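# Put a slip sheet and upright module in each crate

## Task

In every crate, lay one thin slip sheet flat against the crate floor and stand one small metal module on that sheet, keeping the module's current side facing up. Every crate must still be resting flat on the table at the end.

## Robot and tools

Robot: two arms. left_arm has a two-finger gripper; right_arm has a suction cup. The cameras are cam_high, cam_low, cam_left_wrist and cam_right_wrist, each 896x504 pixels. Loose objects may occasionally get a brief outside shove.

Frame: all reported positions (metres), end_effector_quat_wxyz values and offsets use the scene frame. Its origin is at table-top height, halfway between the two nominal arm bases; +z is up, +x points out across the table, and +y is toward left_arm's side. Image left and right do not match the arm names. Real bases sit slightly off nominal; a BASES line, if present, gives their calibrated places. Printed poses may be off by a few centimetres, more at long reach. For the gripper, end_effector_position is the point between closed pads, and fingers point along the gripper's +z. For right_arm it is the centre of the cup rim, and the cup faces its own +z; the tool body widens to about 9 cm sideways starting 3 cm behind the rim.

A row is always 16 numbers, each in [-1, 1], even when only one arm moves. Order: 0-5 left_arm dx, dy, dz, rx, ry, rz; 6 gripper position; 7 force_limit; 8 speed; 9-14 right_arm dx, dy, dz, rx, ry, rz; 15 suction. The six pose numbers per arm are offsets, not poses: they count from that arm's Hand target at the start of the action or move, along scene axes. 1.0 equals 0.6 m or 180 degrees; rx, ry, rz form one rotation vector, turning about the Hand target's position. Repeating an offset moves the arm further. Six zeros re-request the current Hand target. Gripper and suction numbers are absolute settings; resend the previous values to keep them, since 0 is itself a command.

Gripper: position +1 is fully open (85 mm), about -0.8 brings the pads together, -1 closes until blocked. force_limit and speed (both start at +1) set grip strength and closing rate (about 20, 85, 150 mm/s at -1, 0, +1). A slow close gives roughly 30 N per pad at force_limit -1 up to 100 N at +1; a fast close from well open grips much harder. After closing with -1, confirm object_status = 2 (0 moving, 1 blocked opening, 2 blocked closing, 3 reached the asked position or pads met). New force_limit or speed only apply after the position number changes by 0.01 or more. position_measured is in counts: 3 open, 78 about 60 mm, 130 about 40 mm, 180 about 20 mm, 230 pads meeting.

Suction: a value above 0.01 turns it on, 0.01 or less off; it persists. Press the 41 mm rim fully onto a smooth flat area with no edges, holes or seams beneath it. suction_measured near 0 means no seal, 0.83+ an airtight one; part_present flips to 1 at 0.50 and back to 0 below 0.45. A held part rides up to 16 mm nearer the tool. To release, rest the part on its support, then switch off and lift at least 22 mm. If the cup seals to the table, switch off to free it.

execute_actions: actions is a list of actions; each action is a list of up to 15 rows, one per 1/30 s step. Fewer rows means the last row is held to fill 15 steps (0.5 s). All rows in an action count from the action's starting Hand target. An empty list just returns state and images. cameras picks images: omitted/null/["all"] for all, [] for none; unknown names invalidate the call.

move: target is one 16-number row or a list of up to 15 rows, every row an offset from the same starting Hand targets. speed is path speed in m/s, 0.002 to 1 (default 0.25; turns up to twice that in rad/s), one number or one per target. blend (m) rounds corners in a list. stop_force (N, 12 to 80, shared by both arms) ends an arm's path when it feels that much extra push; use it slowly and with small values, never while turning, and leave it out when backing off a contact. zero (default true) re-zeroes the force before moving. blocking=false returns after 0.5 s while the move continues (not with stop_force). A move is capped at 10 s. The result adds a move: line: done, off_target, moving, held or fault, plus limits (paced means clipped, held means steps withheld).

wait: seconds from 0 to 10; arms keep their last command. stop: brakes a running move; fingers and suction continue. zoom_image: camera plus region [x0, y0, x1, y1] in pixels, at most 504x504, on that camera's latest image. finished_scene: scene is the current scene number; it ends the scene irreversibly, so call it only once the goal holds without the robot.

Motion facts: each step the controller limits the command to 70 mm and 16 degrees from the measured pose; the arm may settle short of its Hand target, and the next action requests it again. Joint speed is capped and ramps over 0.5 s.

Results also give flange force along the tool's own axes (with some error, "no reading" near singular poses), joint velocities ("within noise" when still), and some step positions for execute_actions calls.

Avoid: dropping parts or releasing them while moving; anything leaving the table; knocking crates over; fast hits and pressing targets past a firm contact (arms are stiff). A net force of 150 N or a joint torque at its limit (147 N m for the big joints, 36.8 N m for wrist joints, held weight included) freezes that arm for 10 s. Do not squeeze hard on a part still resting on something, swing heavy loads fast, or let the arms collide. Long holds, stretched poses or pushing at unreachable poses heat motors; a MOTOR HOT line warns before a 30-60 s over-temperature stop.

Each tool is called after ">>>" as a command line: name --argument value for each argument, lists and objects as JSON in quotes; but a table of rows of numbers goes row by row, as --pt "numbers of a row", without its own name.

## Session

>>> execute_actions --actions '[]'

Scene clock: 0.00 s.
left_arm: end_effector_position=(+0.1346, +0.5858, +0.1916) position_measured=3 object_status=3 end_effector_quat_wxyz=(+0.131, +0.952, -0.088, +0.263) | right_arm: end_effector_position=(+0.4216, -0.2427, +0.3253) suction_measured=0.00 part_present=0 end_effector_quat_wxyz=(+0.064, +0.338, +0.938, +0.046)
Joint positions: left_arm=[2.127 -0.227 -0.626 0.275 -1.704 0.833] | right_arm=[0.596 -0.08 -0.042 0.052 -1.459 -1.307]
Joint velocities: within noise
Flange force (N): no reading
Hand target: left_arm +0.1346, +0.5858, +0.1916; +0.131, +0.952, -0.088, +0.263 | right_arm +0.4216, -0.2427, +0.3253; +0.064, +0.338, +0.938, +0.046

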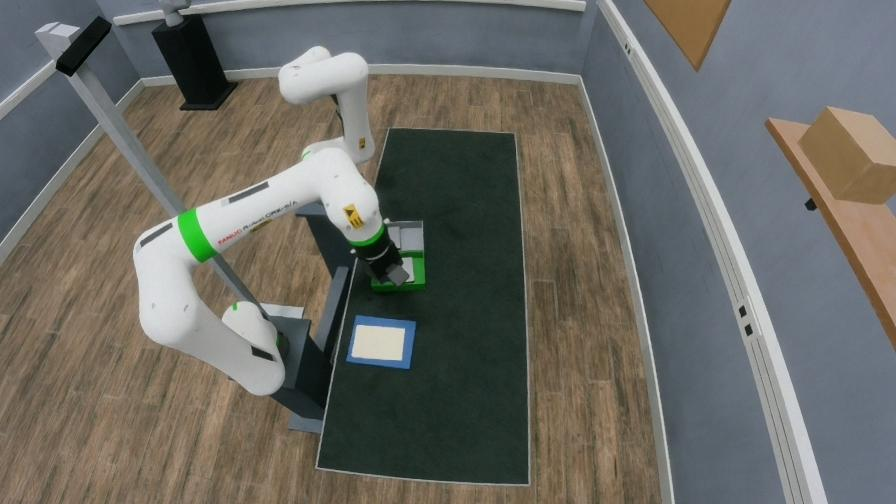

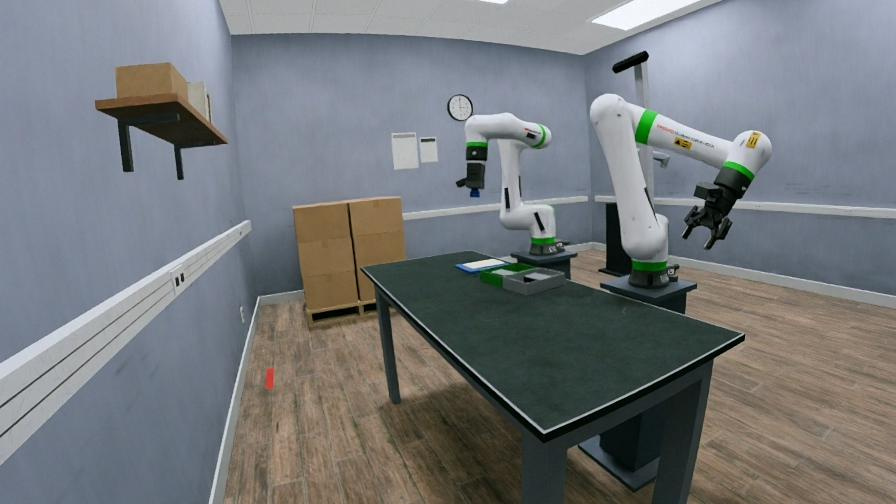

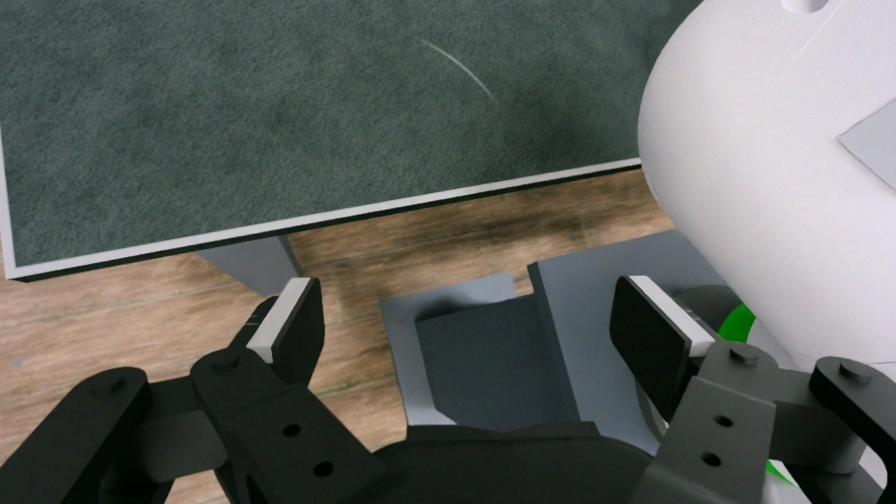

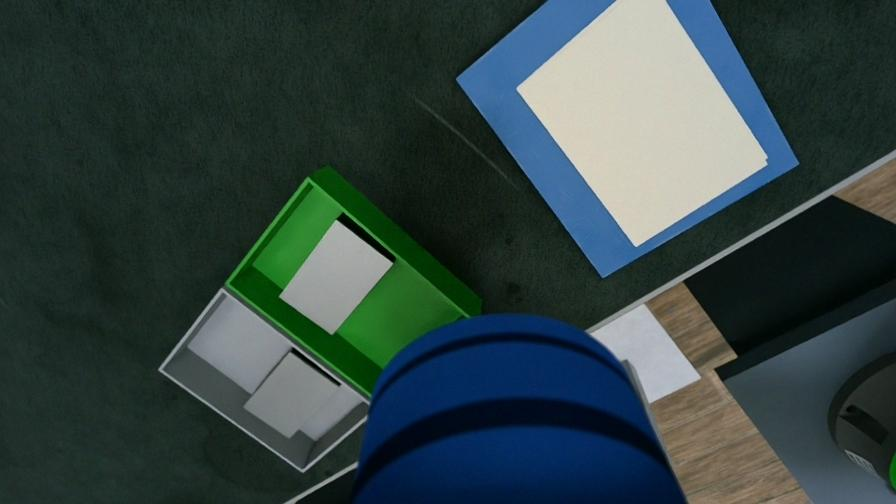

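>>> zoom_image --camera "cam_right_wrist" --region '[150, 150, 500, 480]'

>>> zoom_image --camera "cam_high" --region '[320, 190, 470, 390]'

>>> zoom_image --camera "cam_right_wrist" --region '[450, 0, 800, 290]'

>>> zoom_image --camera "cam_low" --region '[440, 240, 600, 310]'

Scaled by 1.440 from the camera's 896x504 image, which has a finer 1280x720 frame.

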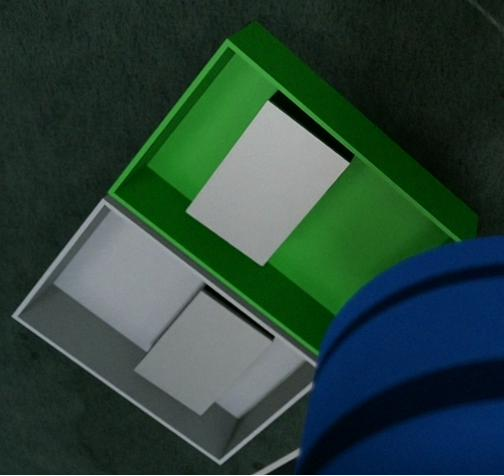

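Scaled by 2.520 from the camera's 896x504 image, which has a finer 1280x720 frame.

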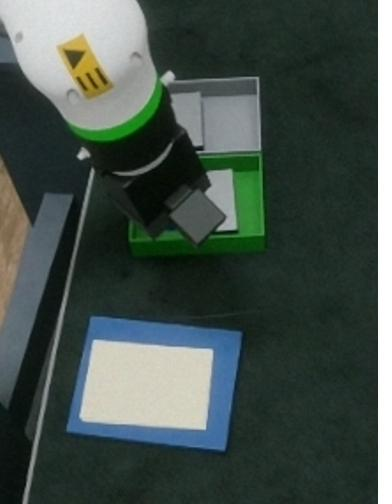

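Scaled by 1.440 from the camera's 896x504 image, which has a finer 1280x720 frame.

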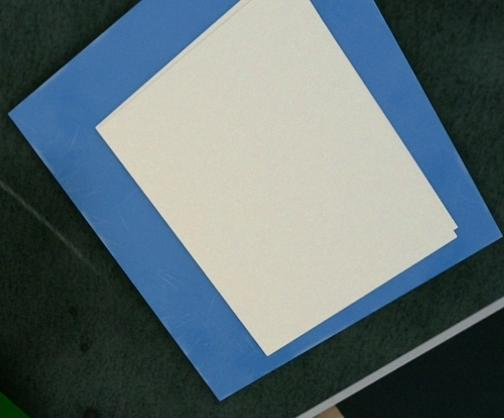

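Scaled by 3.150 from the camera's 896x504 image, which has a finer 1280x720 frame.

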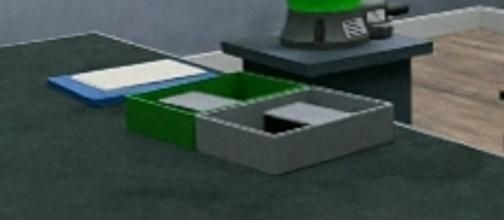

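>>> move --target '[0,0,0,0,0,0,1,1,1,-0.2,0.15,0.21,-0.030,0.0415,0.2196,0]'

Scene clock: 3.27 s.
left_arm: end_effector_position=(+0.1346, +0.5858, +0.1916) position_measured=3 object_status=3 end_effector_quat_wxyz=(+0.131, +0.952, -0.088, +0.263) | right_arm: end_effector_position=(+0.3016, -0.1527, +0.4513) suction_measured=0.00 part_present=0 end_effector_quat_wxyz=(+0.000, +0.000, +1.000, +0.000)
Joint positions: left_arm=[2.127 -0.227 -0.626 0.275 -1.704 0.833] | right_arm=[0.926 -0.073 0.289 0 -1.932 -0.944]
Joint velocities: within noise
Flange force (N): left_arm=[3.5 -4.4 2.6] | right_arm=[-0.3 0.4 -3.0]
Hand target: left_arm +0.1346, +0.5858, +0.1916; +0.131, +0.952, -0.088, +0.263 | right_arm +0.3016, -0.1527, +0.4513; +0.000, +0.000, +1.000, +0.000
Off the commanded pose: left_arm 0.000 m, 0 deg | right_arm 0.000 m, 0 deg.
move: done

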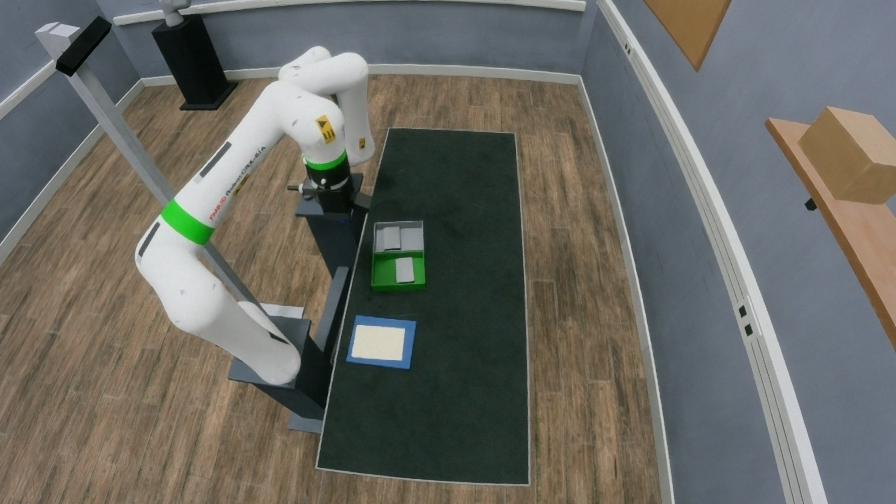

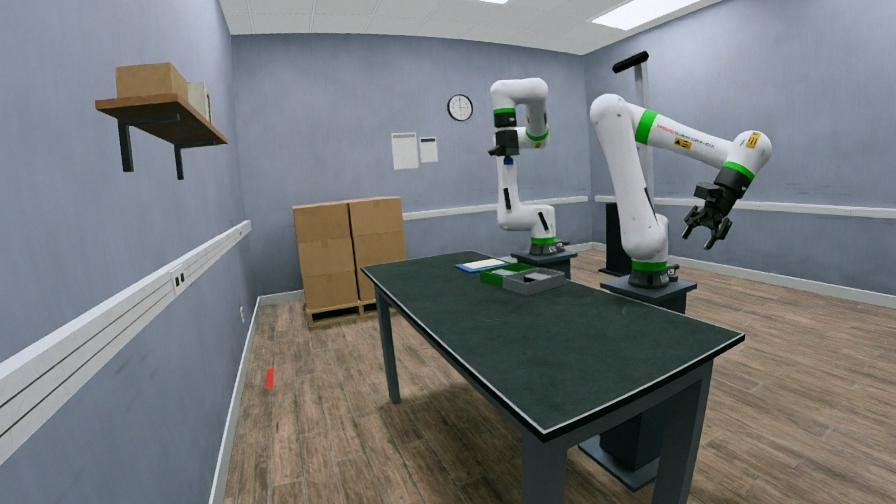

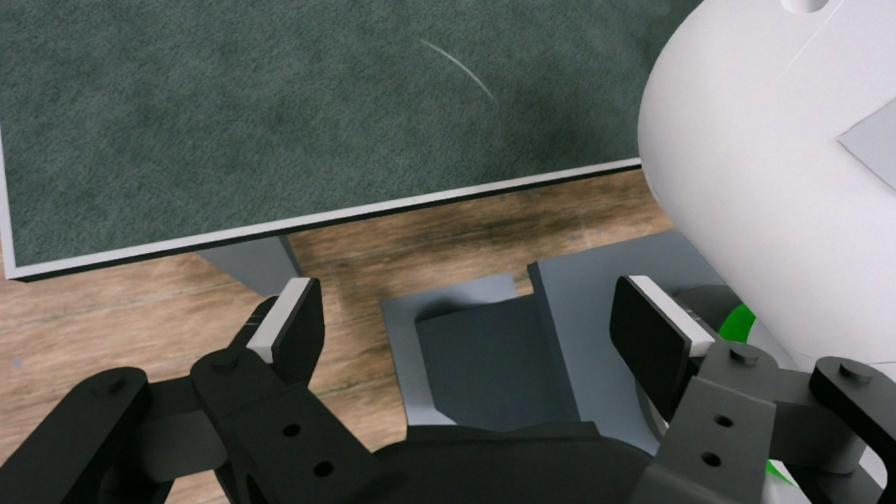

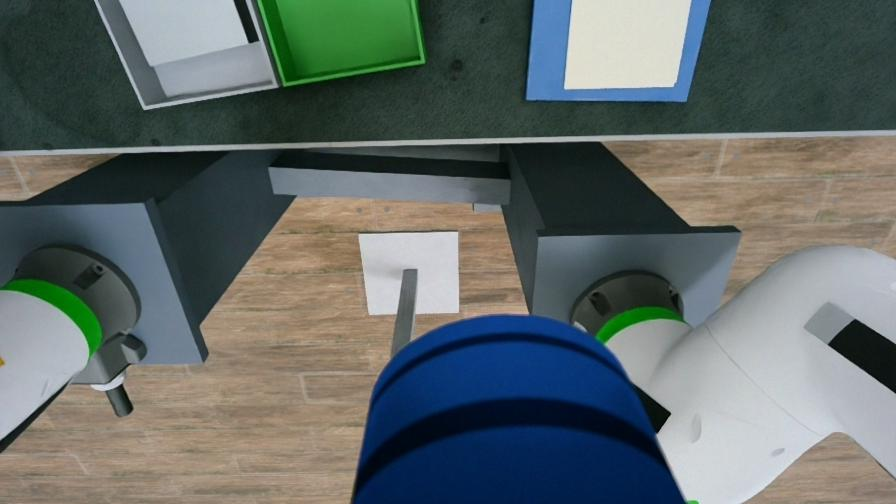

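>>> move --target '[0,0,0,0,0,0,1,1,1,0.38,0.0,-0.05,0,0,0,0]' --cameras '["cam_high","cam_right_wrist"]'

Scene clock: 5.03 s.
left_arm: end_effector_position=(+0.1346, +0.5858, +0.1916) position_measured=3 object_status=3 end_effector_quat_wxyz=(+0.131, +0.952, -0.088, +0.263) | right_arm: end_effector_position=(+0.5295, -0.1527, +0.4213) suction_measured=0.00 part_present=0 end_effector_quat_wxyz=(+0.000, +0.000, +1.000, +0.000)
Joint positions: left_arm=[2.127 -0.227 -0.626 0.275 -1.704 0.833] | right_arm=[0.59 0.466 0.86 0 -1.964 -0.608]
Joint velocities: within noise
Flange force (N): left_arm=[3.4 -5.0 3.2] | right_arm=[1.0 -1.0 -2.3]
Hand target: left_arm +0.1346, +0.5858, +0.1916; +0.131, +0.952, -0.088, +0.263 | right_arm +0.5296, -0.1527, +0.4213; +0.000, +0.000, +1.000, +0.000
Off the commanded pose: left_arm 0.000 m, 0 deg | right_arm 0.000 m, 0 deg.
move: done
Images, in order (width x height): cam_high 896x504, cam_right_wrist 896x504.

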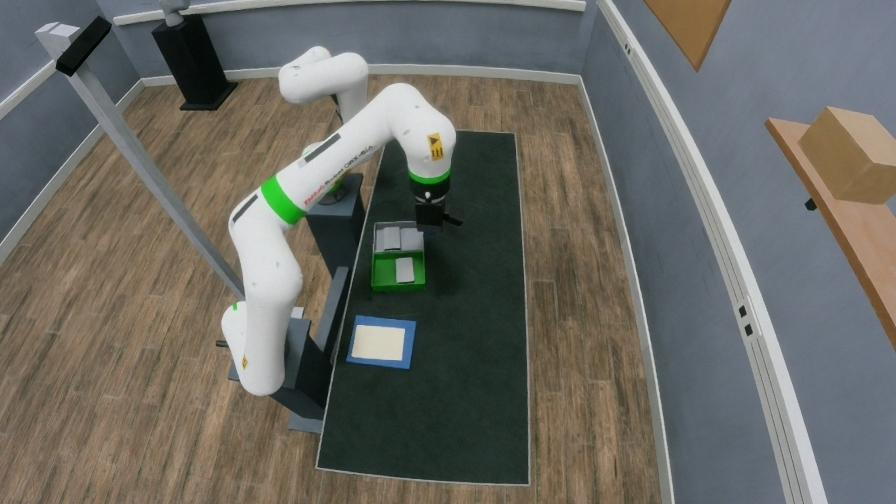

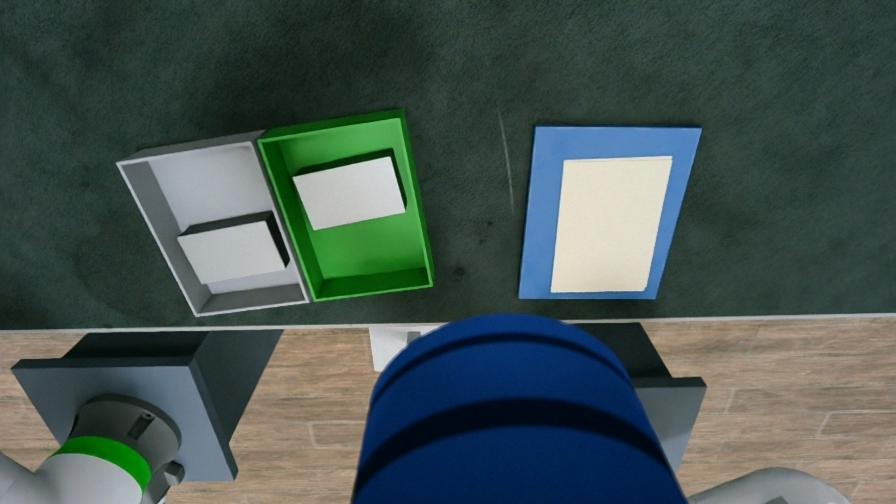

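>>> zoom_image --camera "cam_right_wrist" --region '[100, 90, 460, 330]'

>>> zoom_image --camera "cam_right_wrist" --region '[500, 100, 720, 320]'

Scaled by 1.400 from the camera's 896x504 image, which has a finer 1280x720 frame.

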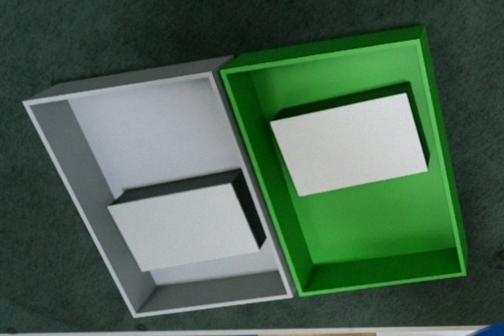

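Scaled by 2.291 from the camera's 896x504 image, which has a finer 1280x720 frame.

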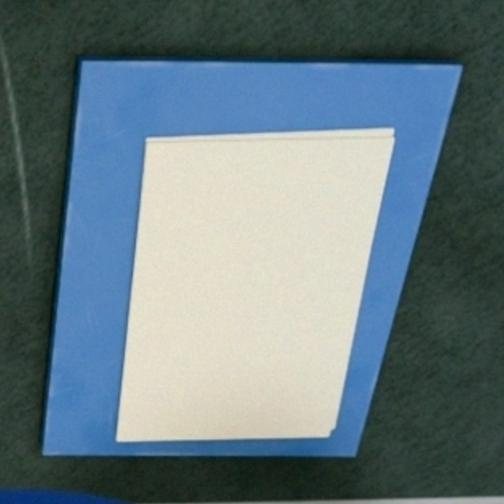

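>>> zoom_image --camera "cam_low" --region '[440, 80, 600, 310]'

>>> execute_actions --actions '[]' --cameras '["cam_low"]'

>>> zoom_image --camera "cam_low" --region '[440, 80, 600, 310]'

This scene's latest camera images include none from cam_low. They are from: cam_high, cam_right_wrist. cam_low's image comes with the result of a call that names it in "cameras".

Scene clock: 5.77 s.
left_arm: end_effector_position=(+0.1346, +0.5858, +0.1916) position_measured=3 object_status=3 end_effector_quat_wxyz=(+0.131, +0.952, -0.088, +0.263) | right_arm: end_effector_position=(+0.5296, -0.1527, +0.4213) suction_measured=0.00 part_present=0 end_effector_quat_wxyz=(+0.000, +0.000, +1.000, +0.000)
Joint positions: left_arm=[2.127 -0.227 -0.626 0.275 -1.704 0.833] | right_arm=[0.59 0.466 0.861 0 -1.964 -0.608]
Joint velocities: within noise
Flange force (N): left_arm=[3.9 -6.3 3.2] | right_arm=[3.4 -2.4 -0.1]
Hand target: left_arm +0.1346, +0.5858, +0.1916; +0.131, +0.952, -0.088, +0.263 | right_arm +0.5296, -0.1527, +0.4213; +0.000, +0.000, +1.000, +0.000
Off the commanded pose: left_arm 0.000 m, 0 deg | right_arm 0.000 m, 0 deg.
Images, in order (width x height): cam_low 896x504.

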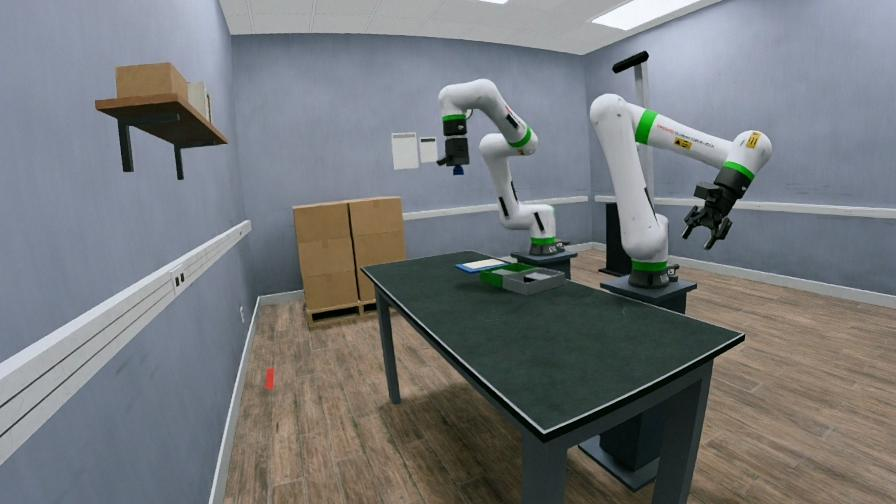

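Scaled by 2.191 from the camera's 896x504 image, which has a finer 1280x720 frame.

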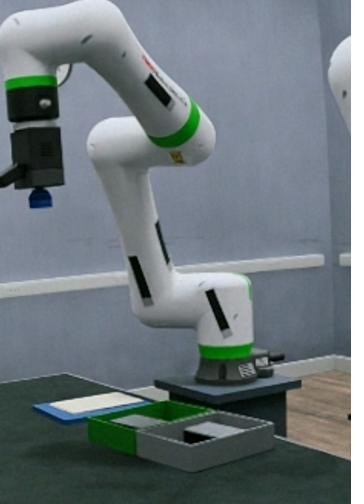

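>>> move --target '[0,0,0,0,0,0,1,1,1,0,0.22,-0.2,0,0,0,0]' --cameras '["cam_right_wrist"]'

>>> zoom_image --camera "cam_right_wrist" --region '[100, 0, 600, 320]'

Scene clock: 7.33 s.
left_arm: end_effector_position=(+0.1346, +0.5858, +0.1916) position_measured=3 object_status=3 end_effector_quat_wxyz=(+0.131, +0.952, -0.088, +0.263) | right_arm: end_effector_position=(+0.5295, -0.0208, +0.3014) suction_measured=0.00 part_present=0 end_effector_quat_wxyz=(+0.000, +0.000, +1.000, +0.000)
Joint positions: left_arm=[2.127 -0.227 -0.626 0.275 -1.704 0.833] | right_arm=[0.756 0.563 0.715 0 -1.721 -0.774]
Joint velocities: within noise
Flange force (N): left_arm=[3.6 -5.8 3.2] | right_arm=[5.5 -3.8 -0.7]
Hand target: left_arm +0.1346, +0.5858, +0.1916; +0.131, +0.952, -0.088, +0.263 | right_arm +0.5296, -0.0207, +0.3013; +0.000, +0.000, +1.000, +0.000
Off the commanded pose: left_arm 0.000 m, 0 deg | right_arm 0.000 m, 0 deg.
move: done
Images, in order (width x height): cam_right_wrist 896x504.

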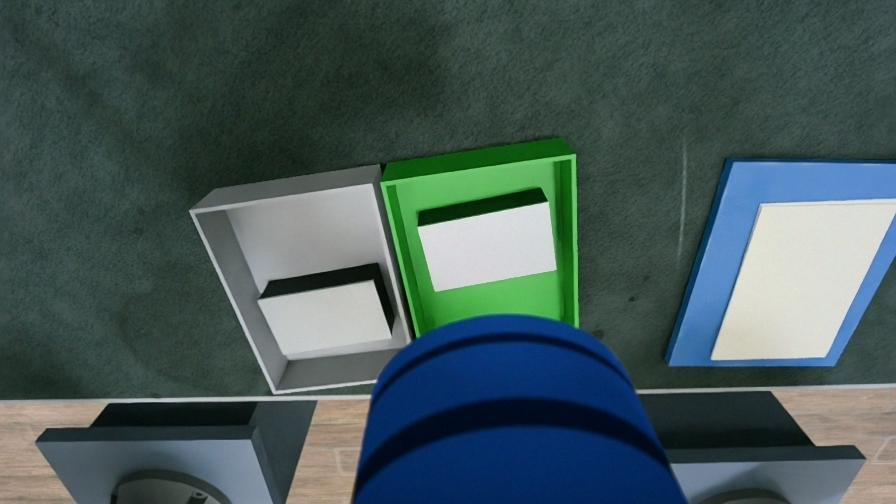

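Scaled by 1.008 from the camera's 896x504 image, which has a finer 1280x720 frame.

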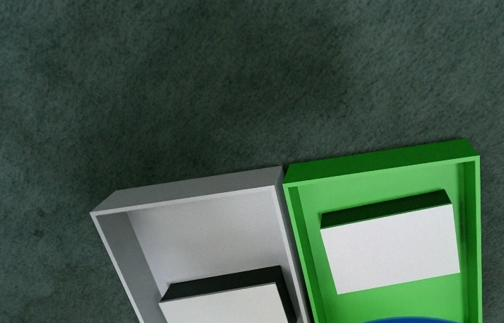

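>>> move --target '[0,0,0,0,0,0,1,1,1,-0.1667,-0.033,-0.30,0,0,0.055,0]' --cameras '["cam_right_wrist","cam_low","cam_high"]'

>>> zoom_image --camera "cam_low" --region '[440, 180, 600, 310]'

Scene clock: 12.43 s.
left_arm: end_effector_position=(+0.1346, +0.5858, +0.1916) position_measured=3 object_status=3 end_effector_quat_wxyz=(+0.131, +0.952, -0.088, +0.263) | right_arm: end_effector_position=(+0.4295, -0.0405, +0.1214) suction_measured=0.00 part_present=0 end_effector_quat_wxyz=(+0.000, -0.086, +0.996, +0.000)
Joint positions: left_arm=[2.127 -0.227 -0.626 0.275 -1.704 0.833] | right_arm=[0.857 0.364 0.004 0 -1.21 -0.701]
Joint velocities: within noise
Flange force (N): left_arm=[3.2 -4.9 2.7] | right_arm=[2.3 -2.0 -3.5]
Hand target: left_arm +0.1346, +0.5858, +0.1916; +0.131, +0.952, -0.088, +0.263 | right_arm +0.4295, -0.0405, +0.1213; +0.000, -0.086, +0.996, +0.000
Off the commanded pose: left_arm 0.000 m, 0 deg | right_arm 0.000 m, 0 deg.
move: done
Images, in order (width x height): cam_high 896x504, cam_low 896x504, cam_right_wrist 896x504.

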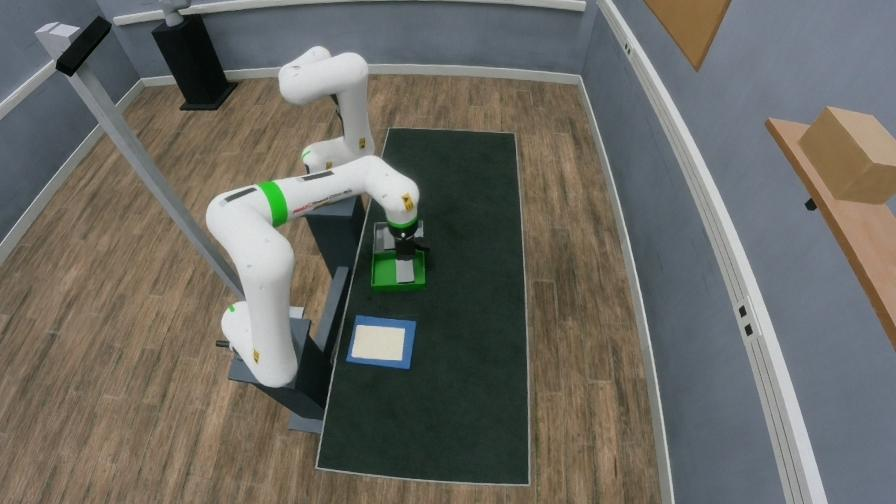

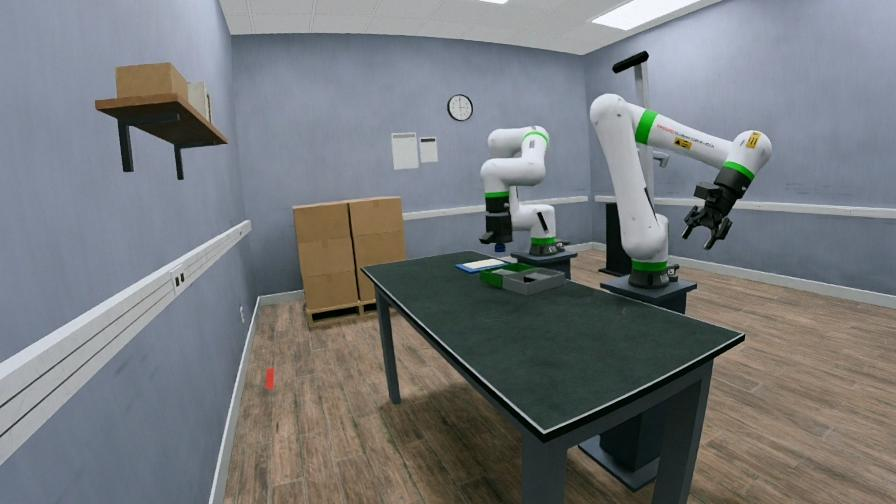

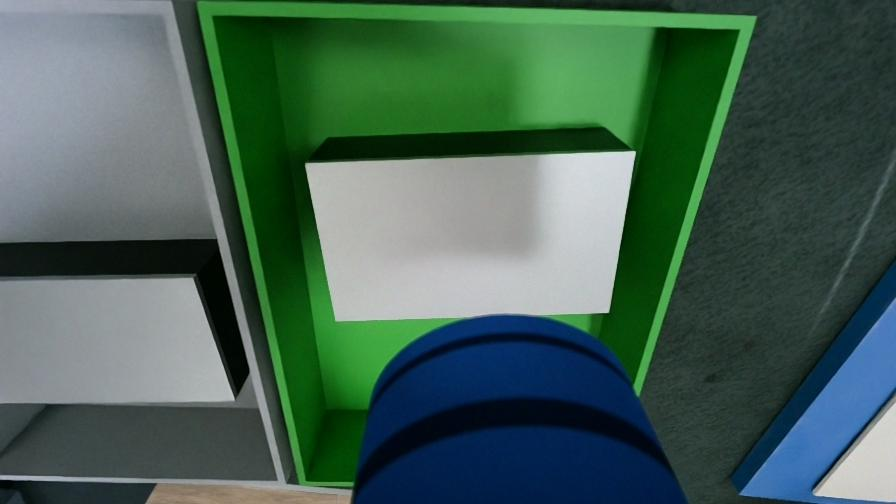

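Scaled by 3.150 from the camera's 896x504 image, which has a finer 1280x720 frame.

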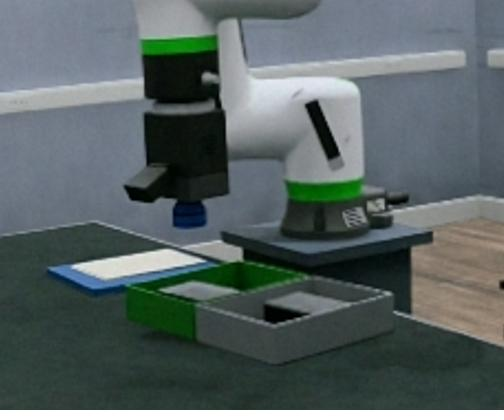

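>>> move --target '[0,0,0,0,0,0,1,1,1,-0.0215,-0.001,-0.09,0,0,0,0]' --cameras '["cam_right_wrist","cam_low"]'

>>> zoom_image --camera "cam_low" --region '[460, 200, 580, 310]'

Scene clock: 14.13 s.
left_arm: end_effector_position=(+0.1346, +0.5858, +0.1916) position_measured=3 object_status=3 end_effector_quat_wxyz=(+0.131, +0.952, -0.088, +0.263) | right_arm: end_effector_position=(+0.4166, -0.0411, +0.0674) suction_measured=0.00 part_present=0 end_effector_quat_wxyz=(+0.000, -0.086, +0.996, +0.000)
Joint positions: left_arm=[2.127 -0.227 -0.626 0.275 -1.704 0.833] | right_arm=[0.874 0.394 -0.093 0 -1.083 -0.719]
Joint velocities: within noise
Flange force (N): left_arm=[3.7 -5.6 2.3] | right_arm=[4.1 -2.6 -3.6]
Hand target: left_arm +0.1346, +0.5858, +0.1916; +0.131, +0.952, -0.088, +0.263 | right_arm +0.4166, -0.0411, +0.0673; +0.000, -0.086, +0.996, +0.000
Off the commanded pose: left_arm 0.000 m, 0 deg | right_arm 0.000 m, 0 deg.
move: done
Images, in order (width x height): cam_low 896x504, cam_right_wrist 896x504.

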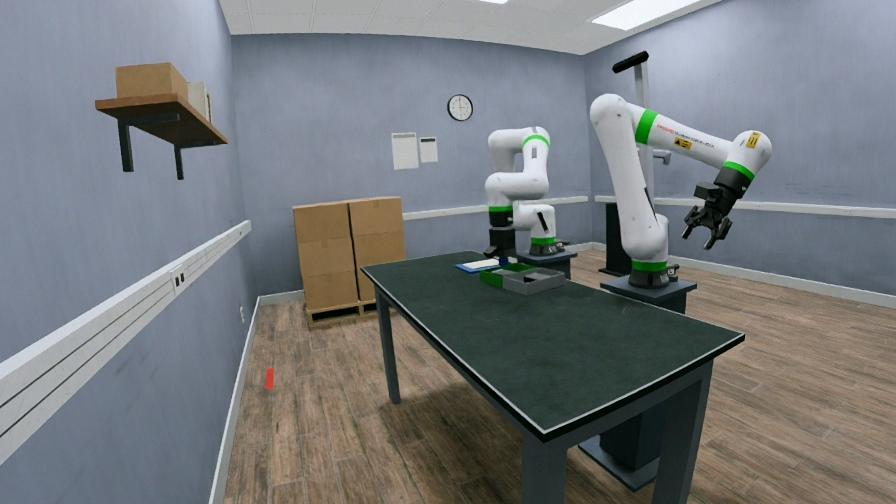

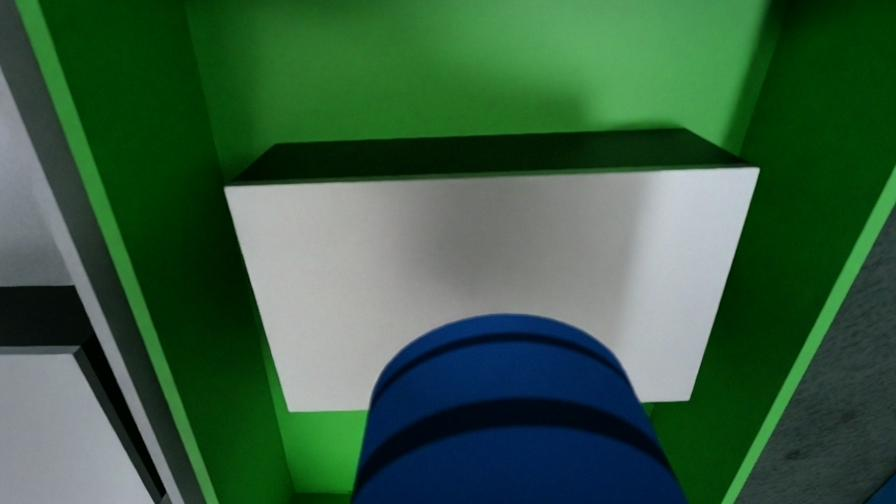

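Scaled by 4.200 from the camera's 896x504 image, which has a finer 1280x720 frame.

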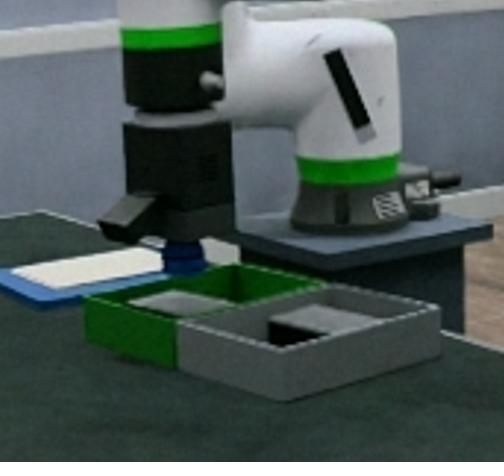

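>>> move --target '[0,0,0,0,0,0,1,1,1,-0.001,0.001,-0.075,0,0,0,1]' --speed 0.04 --stop_force 15 --cameras '["cam_right_wrist"]'

Scene clock: 16.60 s.
left_arm: end_effector_position=(+0.1346, +0.5858, +0.1916) position_measured=3 object_status=3 end_effector_quat_wxyz=(+0.131, +0.952, -0.088, +0.263) | right_arm: end_effector_position=(+0.4160, -0.0405, +0.0223) suction_measured=0.99 part_present=1 end_effector_quat_wxyz=(+0.000, -0.086, +0.996, +0.000)
Joint positions: left_arm=[2.127 -0.227 -0.626 0.275 -1.704 0.833] | right_arm=[0.876 0.45 -0.133 0 -0.987 -0.721]
Joint velocities: within noise
Flange force (N): left_arm=[4.4 -4.7 2.4] | right_arm=[2.2 -2.2 -2.5]
Hand target: left_arm +0.1346, +0.5858, +0.1916; +0.131, +0.952, -0.088, +0.263 | right_arm +0.4160, -0.0405, +0.0223; +0.000, -0.086, +0.996, +0.000
Off the commanded pose: left_arm 0.000 m, 0 deg | right_arm 0.000 m, 0 deg.
move: done
Images, in order (width x height): cam_right_wrist 896x504.

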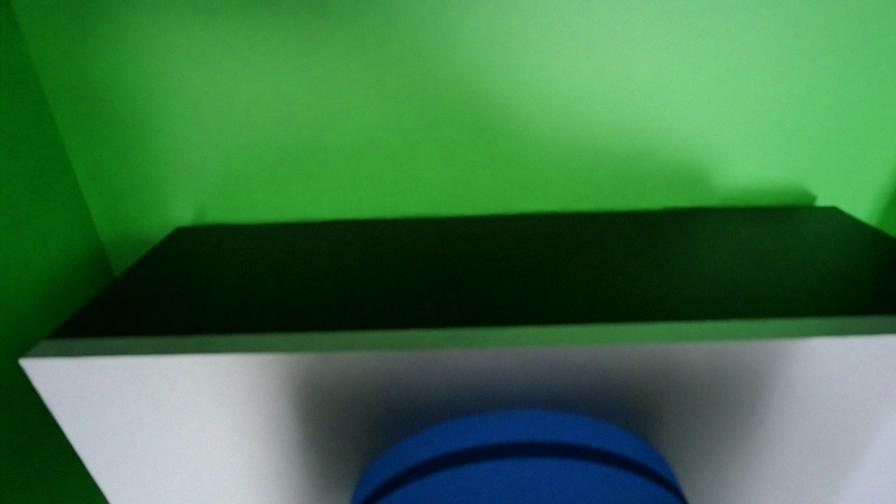

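>>> move --pt "0 0 0 0 0 0 1 1 1 0 0 0.10 0 0 0 1" --pt "0 0 0 0 0 0 1 1 1 0.26 0.06 0.10 0 0 0 1" --pt "0 0 0 0 0 0 1 1 1 0.26 0.06 0.02 0 0 0 1" --speed '[0.15,0.25,0.15]' --blend '[0.015,0.02,0]' --cameras '["cam_right_wrist","cam_high"]'

Scene clock: 18.77 s.
left_arm: end_effector_position=(+0.1346, +0.5858, +0.1916) position_measured=3 object_status=3 end_effector_quat_wxyz=(+0.131, +0.952, -0.088, +0.263) | right_arm: end_effector_position=(+0.5720, -0.0045, +0.0344) suction_measured=0.99 part_present=1 end_effector_quat_wxyz=(+0.000, -0.086, +0.996, +0.000)
Joint positions: left_arm=[2.127 -0.227 -0.626 0.275 -1.704 0.833] | right_arm=[0.73 0.773 0.418 0 -1.216 -0.575]
Joint velocities: within noise
Flange force (N): left_arm=[3.5 -4.9 2.5] | right_arm=[2.7 -1.7 -1.5]
Hand target: left_arm +0.1346, +0.5858, +0.1916; +0.131, +0.952, -0.088, +0.263 | right_arm +0.5720, -0.0045, +0.0343; +0.000, -0.086, +0.996, +0.000
Off the commanded pose: left_arm 0.000 m, 0 deg | right_arm 0.000 m, 0 deg.
move: done
Images, in order (width x height): cam_high 896x504, cam_right_wrist 896x504.

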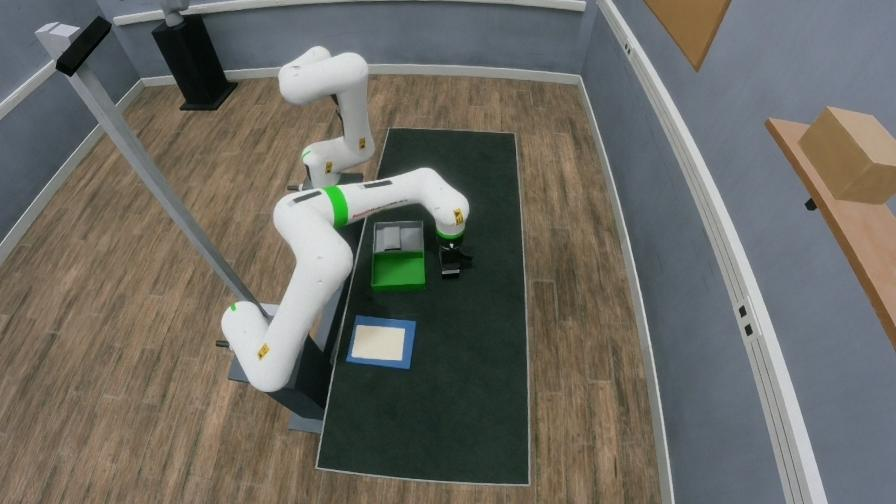

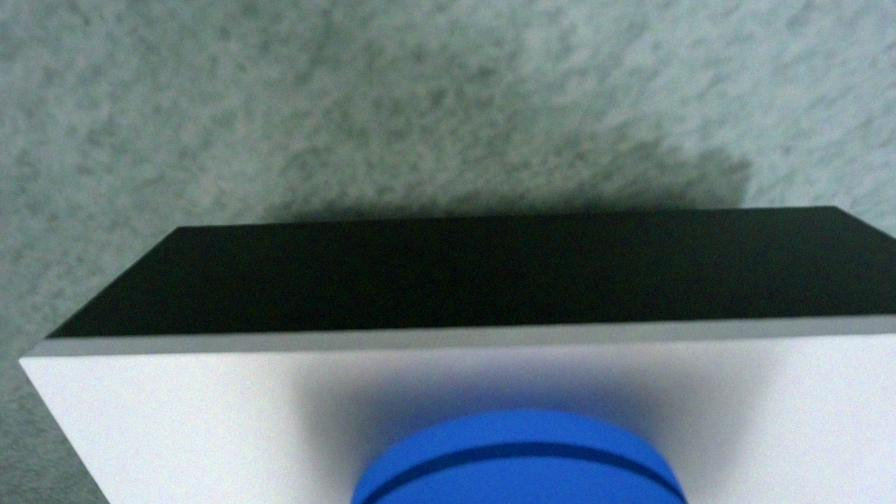

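>>> move --target '[0,0,0,0,0,0,1,1,1,0,0,-0.04,0,0,0,1]' --speed 0.03 --stop_force 12 --cameras '["cam_right_wrist"]'

Scene clock: 20.60 s.
left_arm: end_effector_position=(+0.1346, +0.5858, +0.1916) position_measured=3 object_status=3 end_effector_quat_wxyz=(+0.131, +0.952, -0.088, +0.263) | right_arm: end_effector_position=(+0.5721, -0.0045, +0.0164) suction_measured=0.99 part_present=1 end_effector_quat_wxyz=(+0.000, -0.086, +0.996, +0.000)
Joint positions: left_arm=[2.127 -0.227 -0.626 0.275 -1.704 0.833] | right_arm=[0.73 0.79 0.403 0 -1.183 -0.575]
Joint velocities: within noise
Flange force (N): left_arm=[3.6 -4.4 3.9] | right_arm=[23.9 -4.9 -50.7]
Hand target: left_arm +0.1346, +0.5858, +0.1916; +0.131, +0.952, -0.088, +0.263 | right_arm +0.5721, -0.0045, +0.0164; +0.000, -0.086, +0.996, +0.000 (not the last commanded pose)
Off the commanded pose: left_arm 0.000 m, 0 deg | right_arm 0.006 m, 0 deg.
move: contact (right_arm)
Images, in order (width x height): cam_right_wrist 896x504.

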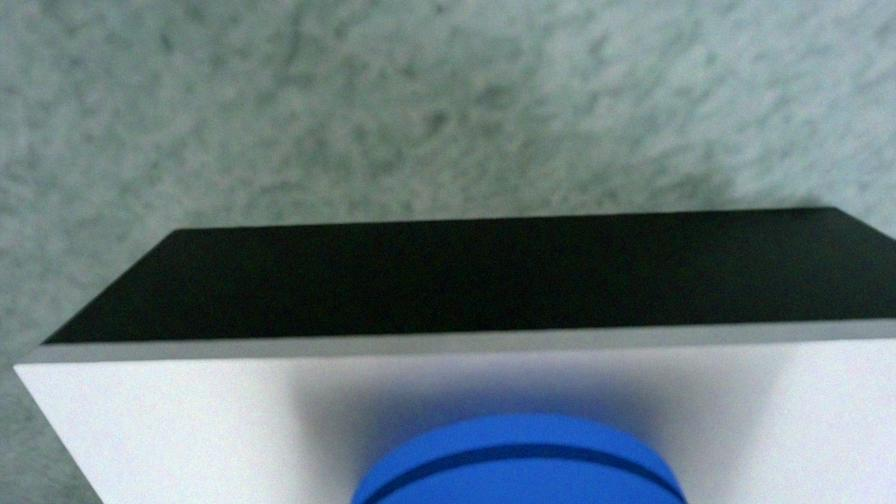

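>>> execute_actions --actions '[[[0,0,0,0,0,0,1,1,1,0,0,0.001,0,0,0,0]]]' --cameras '[]'

Scene clock: 21.50 s.
left_arm: end_effector_position=(+0.1346, +0.5858, +0.1916) position_measured=3 object_status=3 end_effector_quat_wxyz=(+0.131, +0.952, -0.088, +0.263) | right_arm: end_effector_position=(+0.5721, -0.0045, +0.0169) suction_measured=0.00 part_present=0 end_effector_quat_wxyz=(+0.000, -0.086, +0.996, +0.000)
Joint positions: left_arm=[2.127 -0.227 -0.626 0.275 -1.704 0.833] | right_arm=[0.73 0.789 0.404 0 -1.184 -0.575]
Joint velocities: within noise
Flange force (N): left_arm=[3.0 -4.0 2.4] | right_arm=[21.9 -4.2 -46.3]
Hand target: left_arm +0.1346, +0.5858, +0.1916; +0.131, +0.952, -0.088, +0.263 | right_arm +0.5721, -0.0045, +0.0170; +0.000, -0.086, +0.996, +0.000
Off the commanded pose: left_arm 0.000 m, 0 deg | right_arm 0.000 m, 0 deg.
Step readings (end_effector_position of left_arm | right_arm):
0: (+0.1346, +0.5858, +0.1916) | (+0.5721, -0.0045, +0.0164)
1: (+0.1346, +0.5858, +0.1916) | (+0.5721, -0.0045, +0.0164)
2: (+0.1346, +0.5858, +0.1916) | (+0.5721, -0.0045, +0.0164)
4: (+0.1346, +0.5858, +0.1916) | (+0.5721, -0.0045, +0.0167)
8: (+0.1346, +0.5858, +0.1916) | (+0.5721, -0.0045, +0.0168)
15: (+0.1346, +0.5858, +0.1916) | (+0.5721, -0.0045, +0.0169)
No camera images: "cameras" was empty.

>>> move --pt "0 0 0 0 0 0 1 1 1 0 0 0.06 0 0 0 0" --pt "0 0 0 0 0 0 1 1 1 -0.03 -0.06 0.2 0 0 0 0" --pt "0 0 0 0 0 0 1 1 1 -0.276 -0.5475 0.388 0 0 -0.044 0" --speed '[0.1,0.4,0.5]' --blend '[0.01,0.05,0]' --cameras '["cam_right_wrist","cam_high"]'

Scene clock: 24.23 s.
left_arm: end_effector_position=(+0.1346, +0.5858, +0.1916) position_measured=3 object_status=3 end_effector_quat_wxyz=(+0.131, +0.952, -0.088, +0.263) | right_arm: end_effector_position=(+0.4065, -0.3329, +0.2497) suction_measured=0.00 part_present=0 end_effector_quat_wxyz=(+0.000, -0.017, +1.000, +0.000)
Joint positions: left_arm=[2.127 -0.227 -0.626 0.275 -1.704 0.833] | right_arm=[0.393 -0.04 -0.156 0 -1.454 -0.376]
Joint velocities: within noise
Flange force (N): left_arm=[3.4 -3.9 2.7] | right_arm=[-2.9 0.1 -2.7]
Hand target: left_arm +0.1346, +0.5858, +0.1916; +0.131, +0.952, -0.088, +0.263 | right_arm +0.4065, -0.3330, +0.2498; +0.000, -0.017, +1.000, +0.000
Off the commanded pose: left_arm 0.000 m, 0 deg | right_arm 0.000 m, 0 deg.
move: done; blend cut to 0.0466 m at target 2; limits=paced
Images, in order (width x height): cam_high 896x504, cam_right_wrist 896x504.

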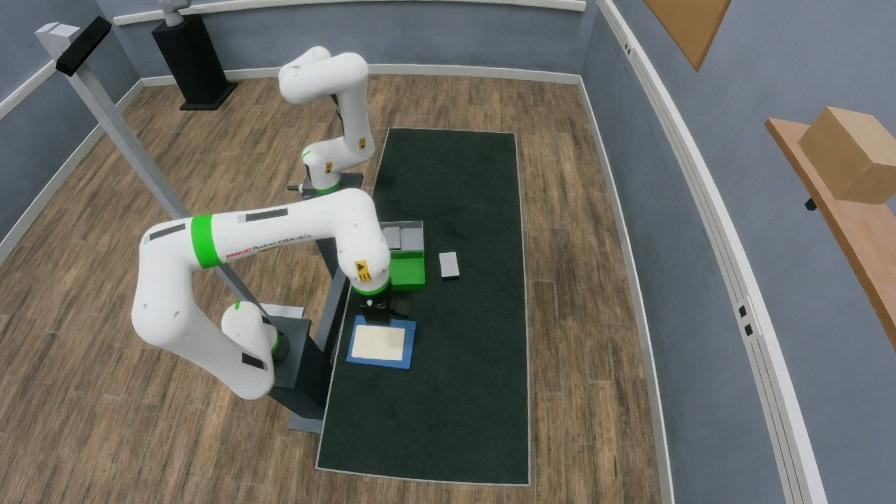

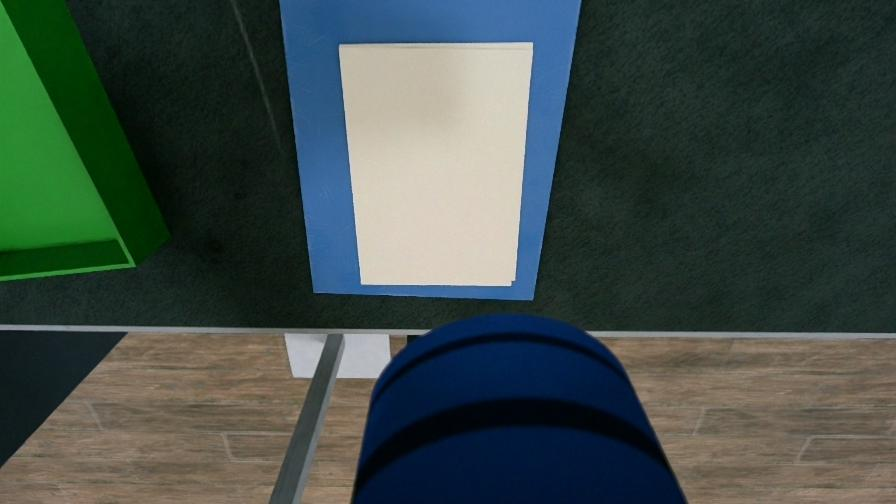

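>>> zoom_image --camera "cam_right_wrist" --region '[300, 20, 420, 100]'

>>> zoom_image --camera "cam_right_wrist" --region '[460, 20, 580, 100]'

>>> zoom_image --camera "cam_right_wrist" --region '[460, 240, 580, 320]'

>>> zoom_image --camera "cam_right_wrist" --region '[300, 240, 420, 320]'

Scaled by 4.200 from the camera's 896x504 image, which has a finer 1280x720 frame.

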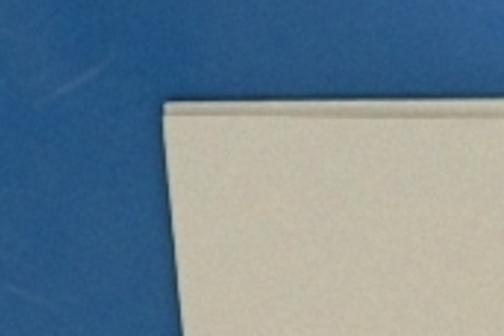

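Scaled by 4.200 from the camera's 896x504 image, which has a finer 1280x720 frame.

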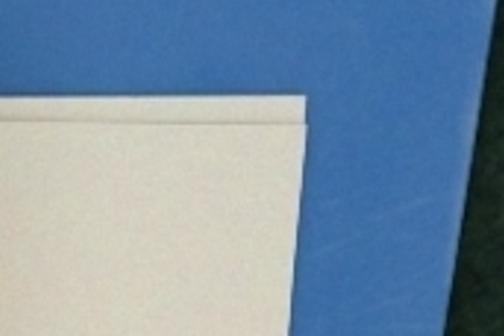

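Scaled by 4.200 from the camera's 896x504 image, which has a finer 1280x720 frame.

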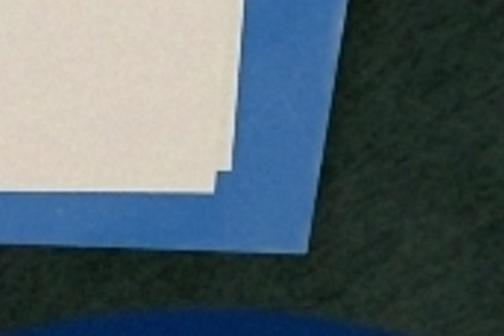

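Scaled by 4.200 from the camera's 896x504 image, which has a finer 1280x720 frame.

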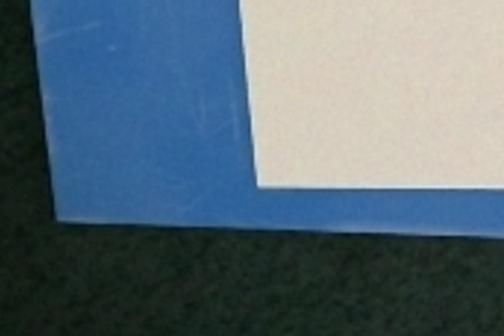

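>>> move --target '[0,0,0,0,0,0,1,1,1,-0.1118,0.0248,-0.3,0,0,-0.0036,0]' --speed 0.3 --cameras '["cam_right_wrist"]'

Scene clock: 26.47 s.
left_arm: end_effector_position=(+0.1346, +0.5858, +0.1916) position_measured=3 object_status=3 end_effector_quat_wxyz=(+0.131, +0.952, -0.088, +0.263) | right_arm: end_effector_position=(+0.3394, -0.3181, +0.0698) suction_measured=0.00 part_present=0 end_effector_quat_wxyz=(+0.000, -0.012, +1.000, +0.000)
Joint positions: left_arm=[2.127 -0.227 -0.626 0.275 -1.704 0.833] | right_arm=[0.509 -0.052 -0.615 -0.001 -1.007 -0.503]
Joint velocities: within noise
Flange force (N): left_arm=[2.5 -4.4 2.7] | right_arm=[0.7 -1.8 -2.5]
Hand target: left_arm +0.1346, +0.5858, +0.1916; +0.131, +0.952, -0.088, +0.263 | right_arm +0.3394, -0.3181, +0.0698; +0.000, -0.012, +1.000, +0.000
Off the commanded pose: left_arm 0.000 m, 0 deg | right_arm 0.000 m, 0 deg.
move: done
Images, in order (width x height): cam_right_wrist 896x504.

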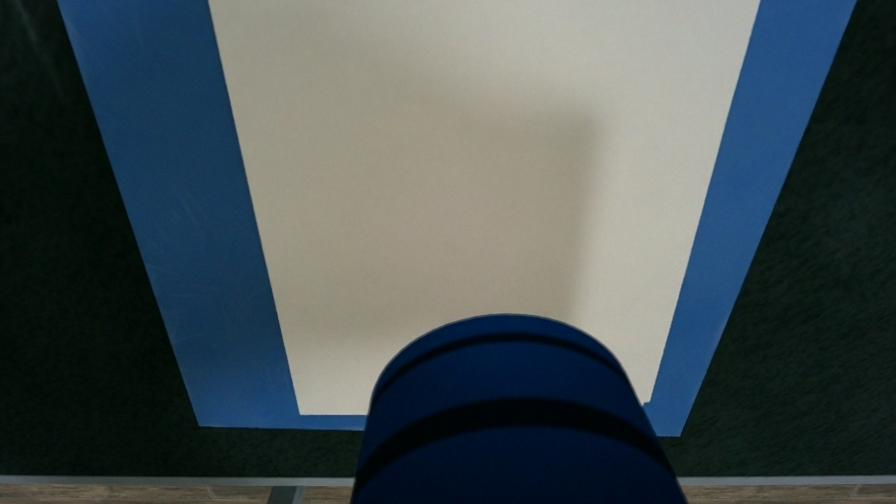

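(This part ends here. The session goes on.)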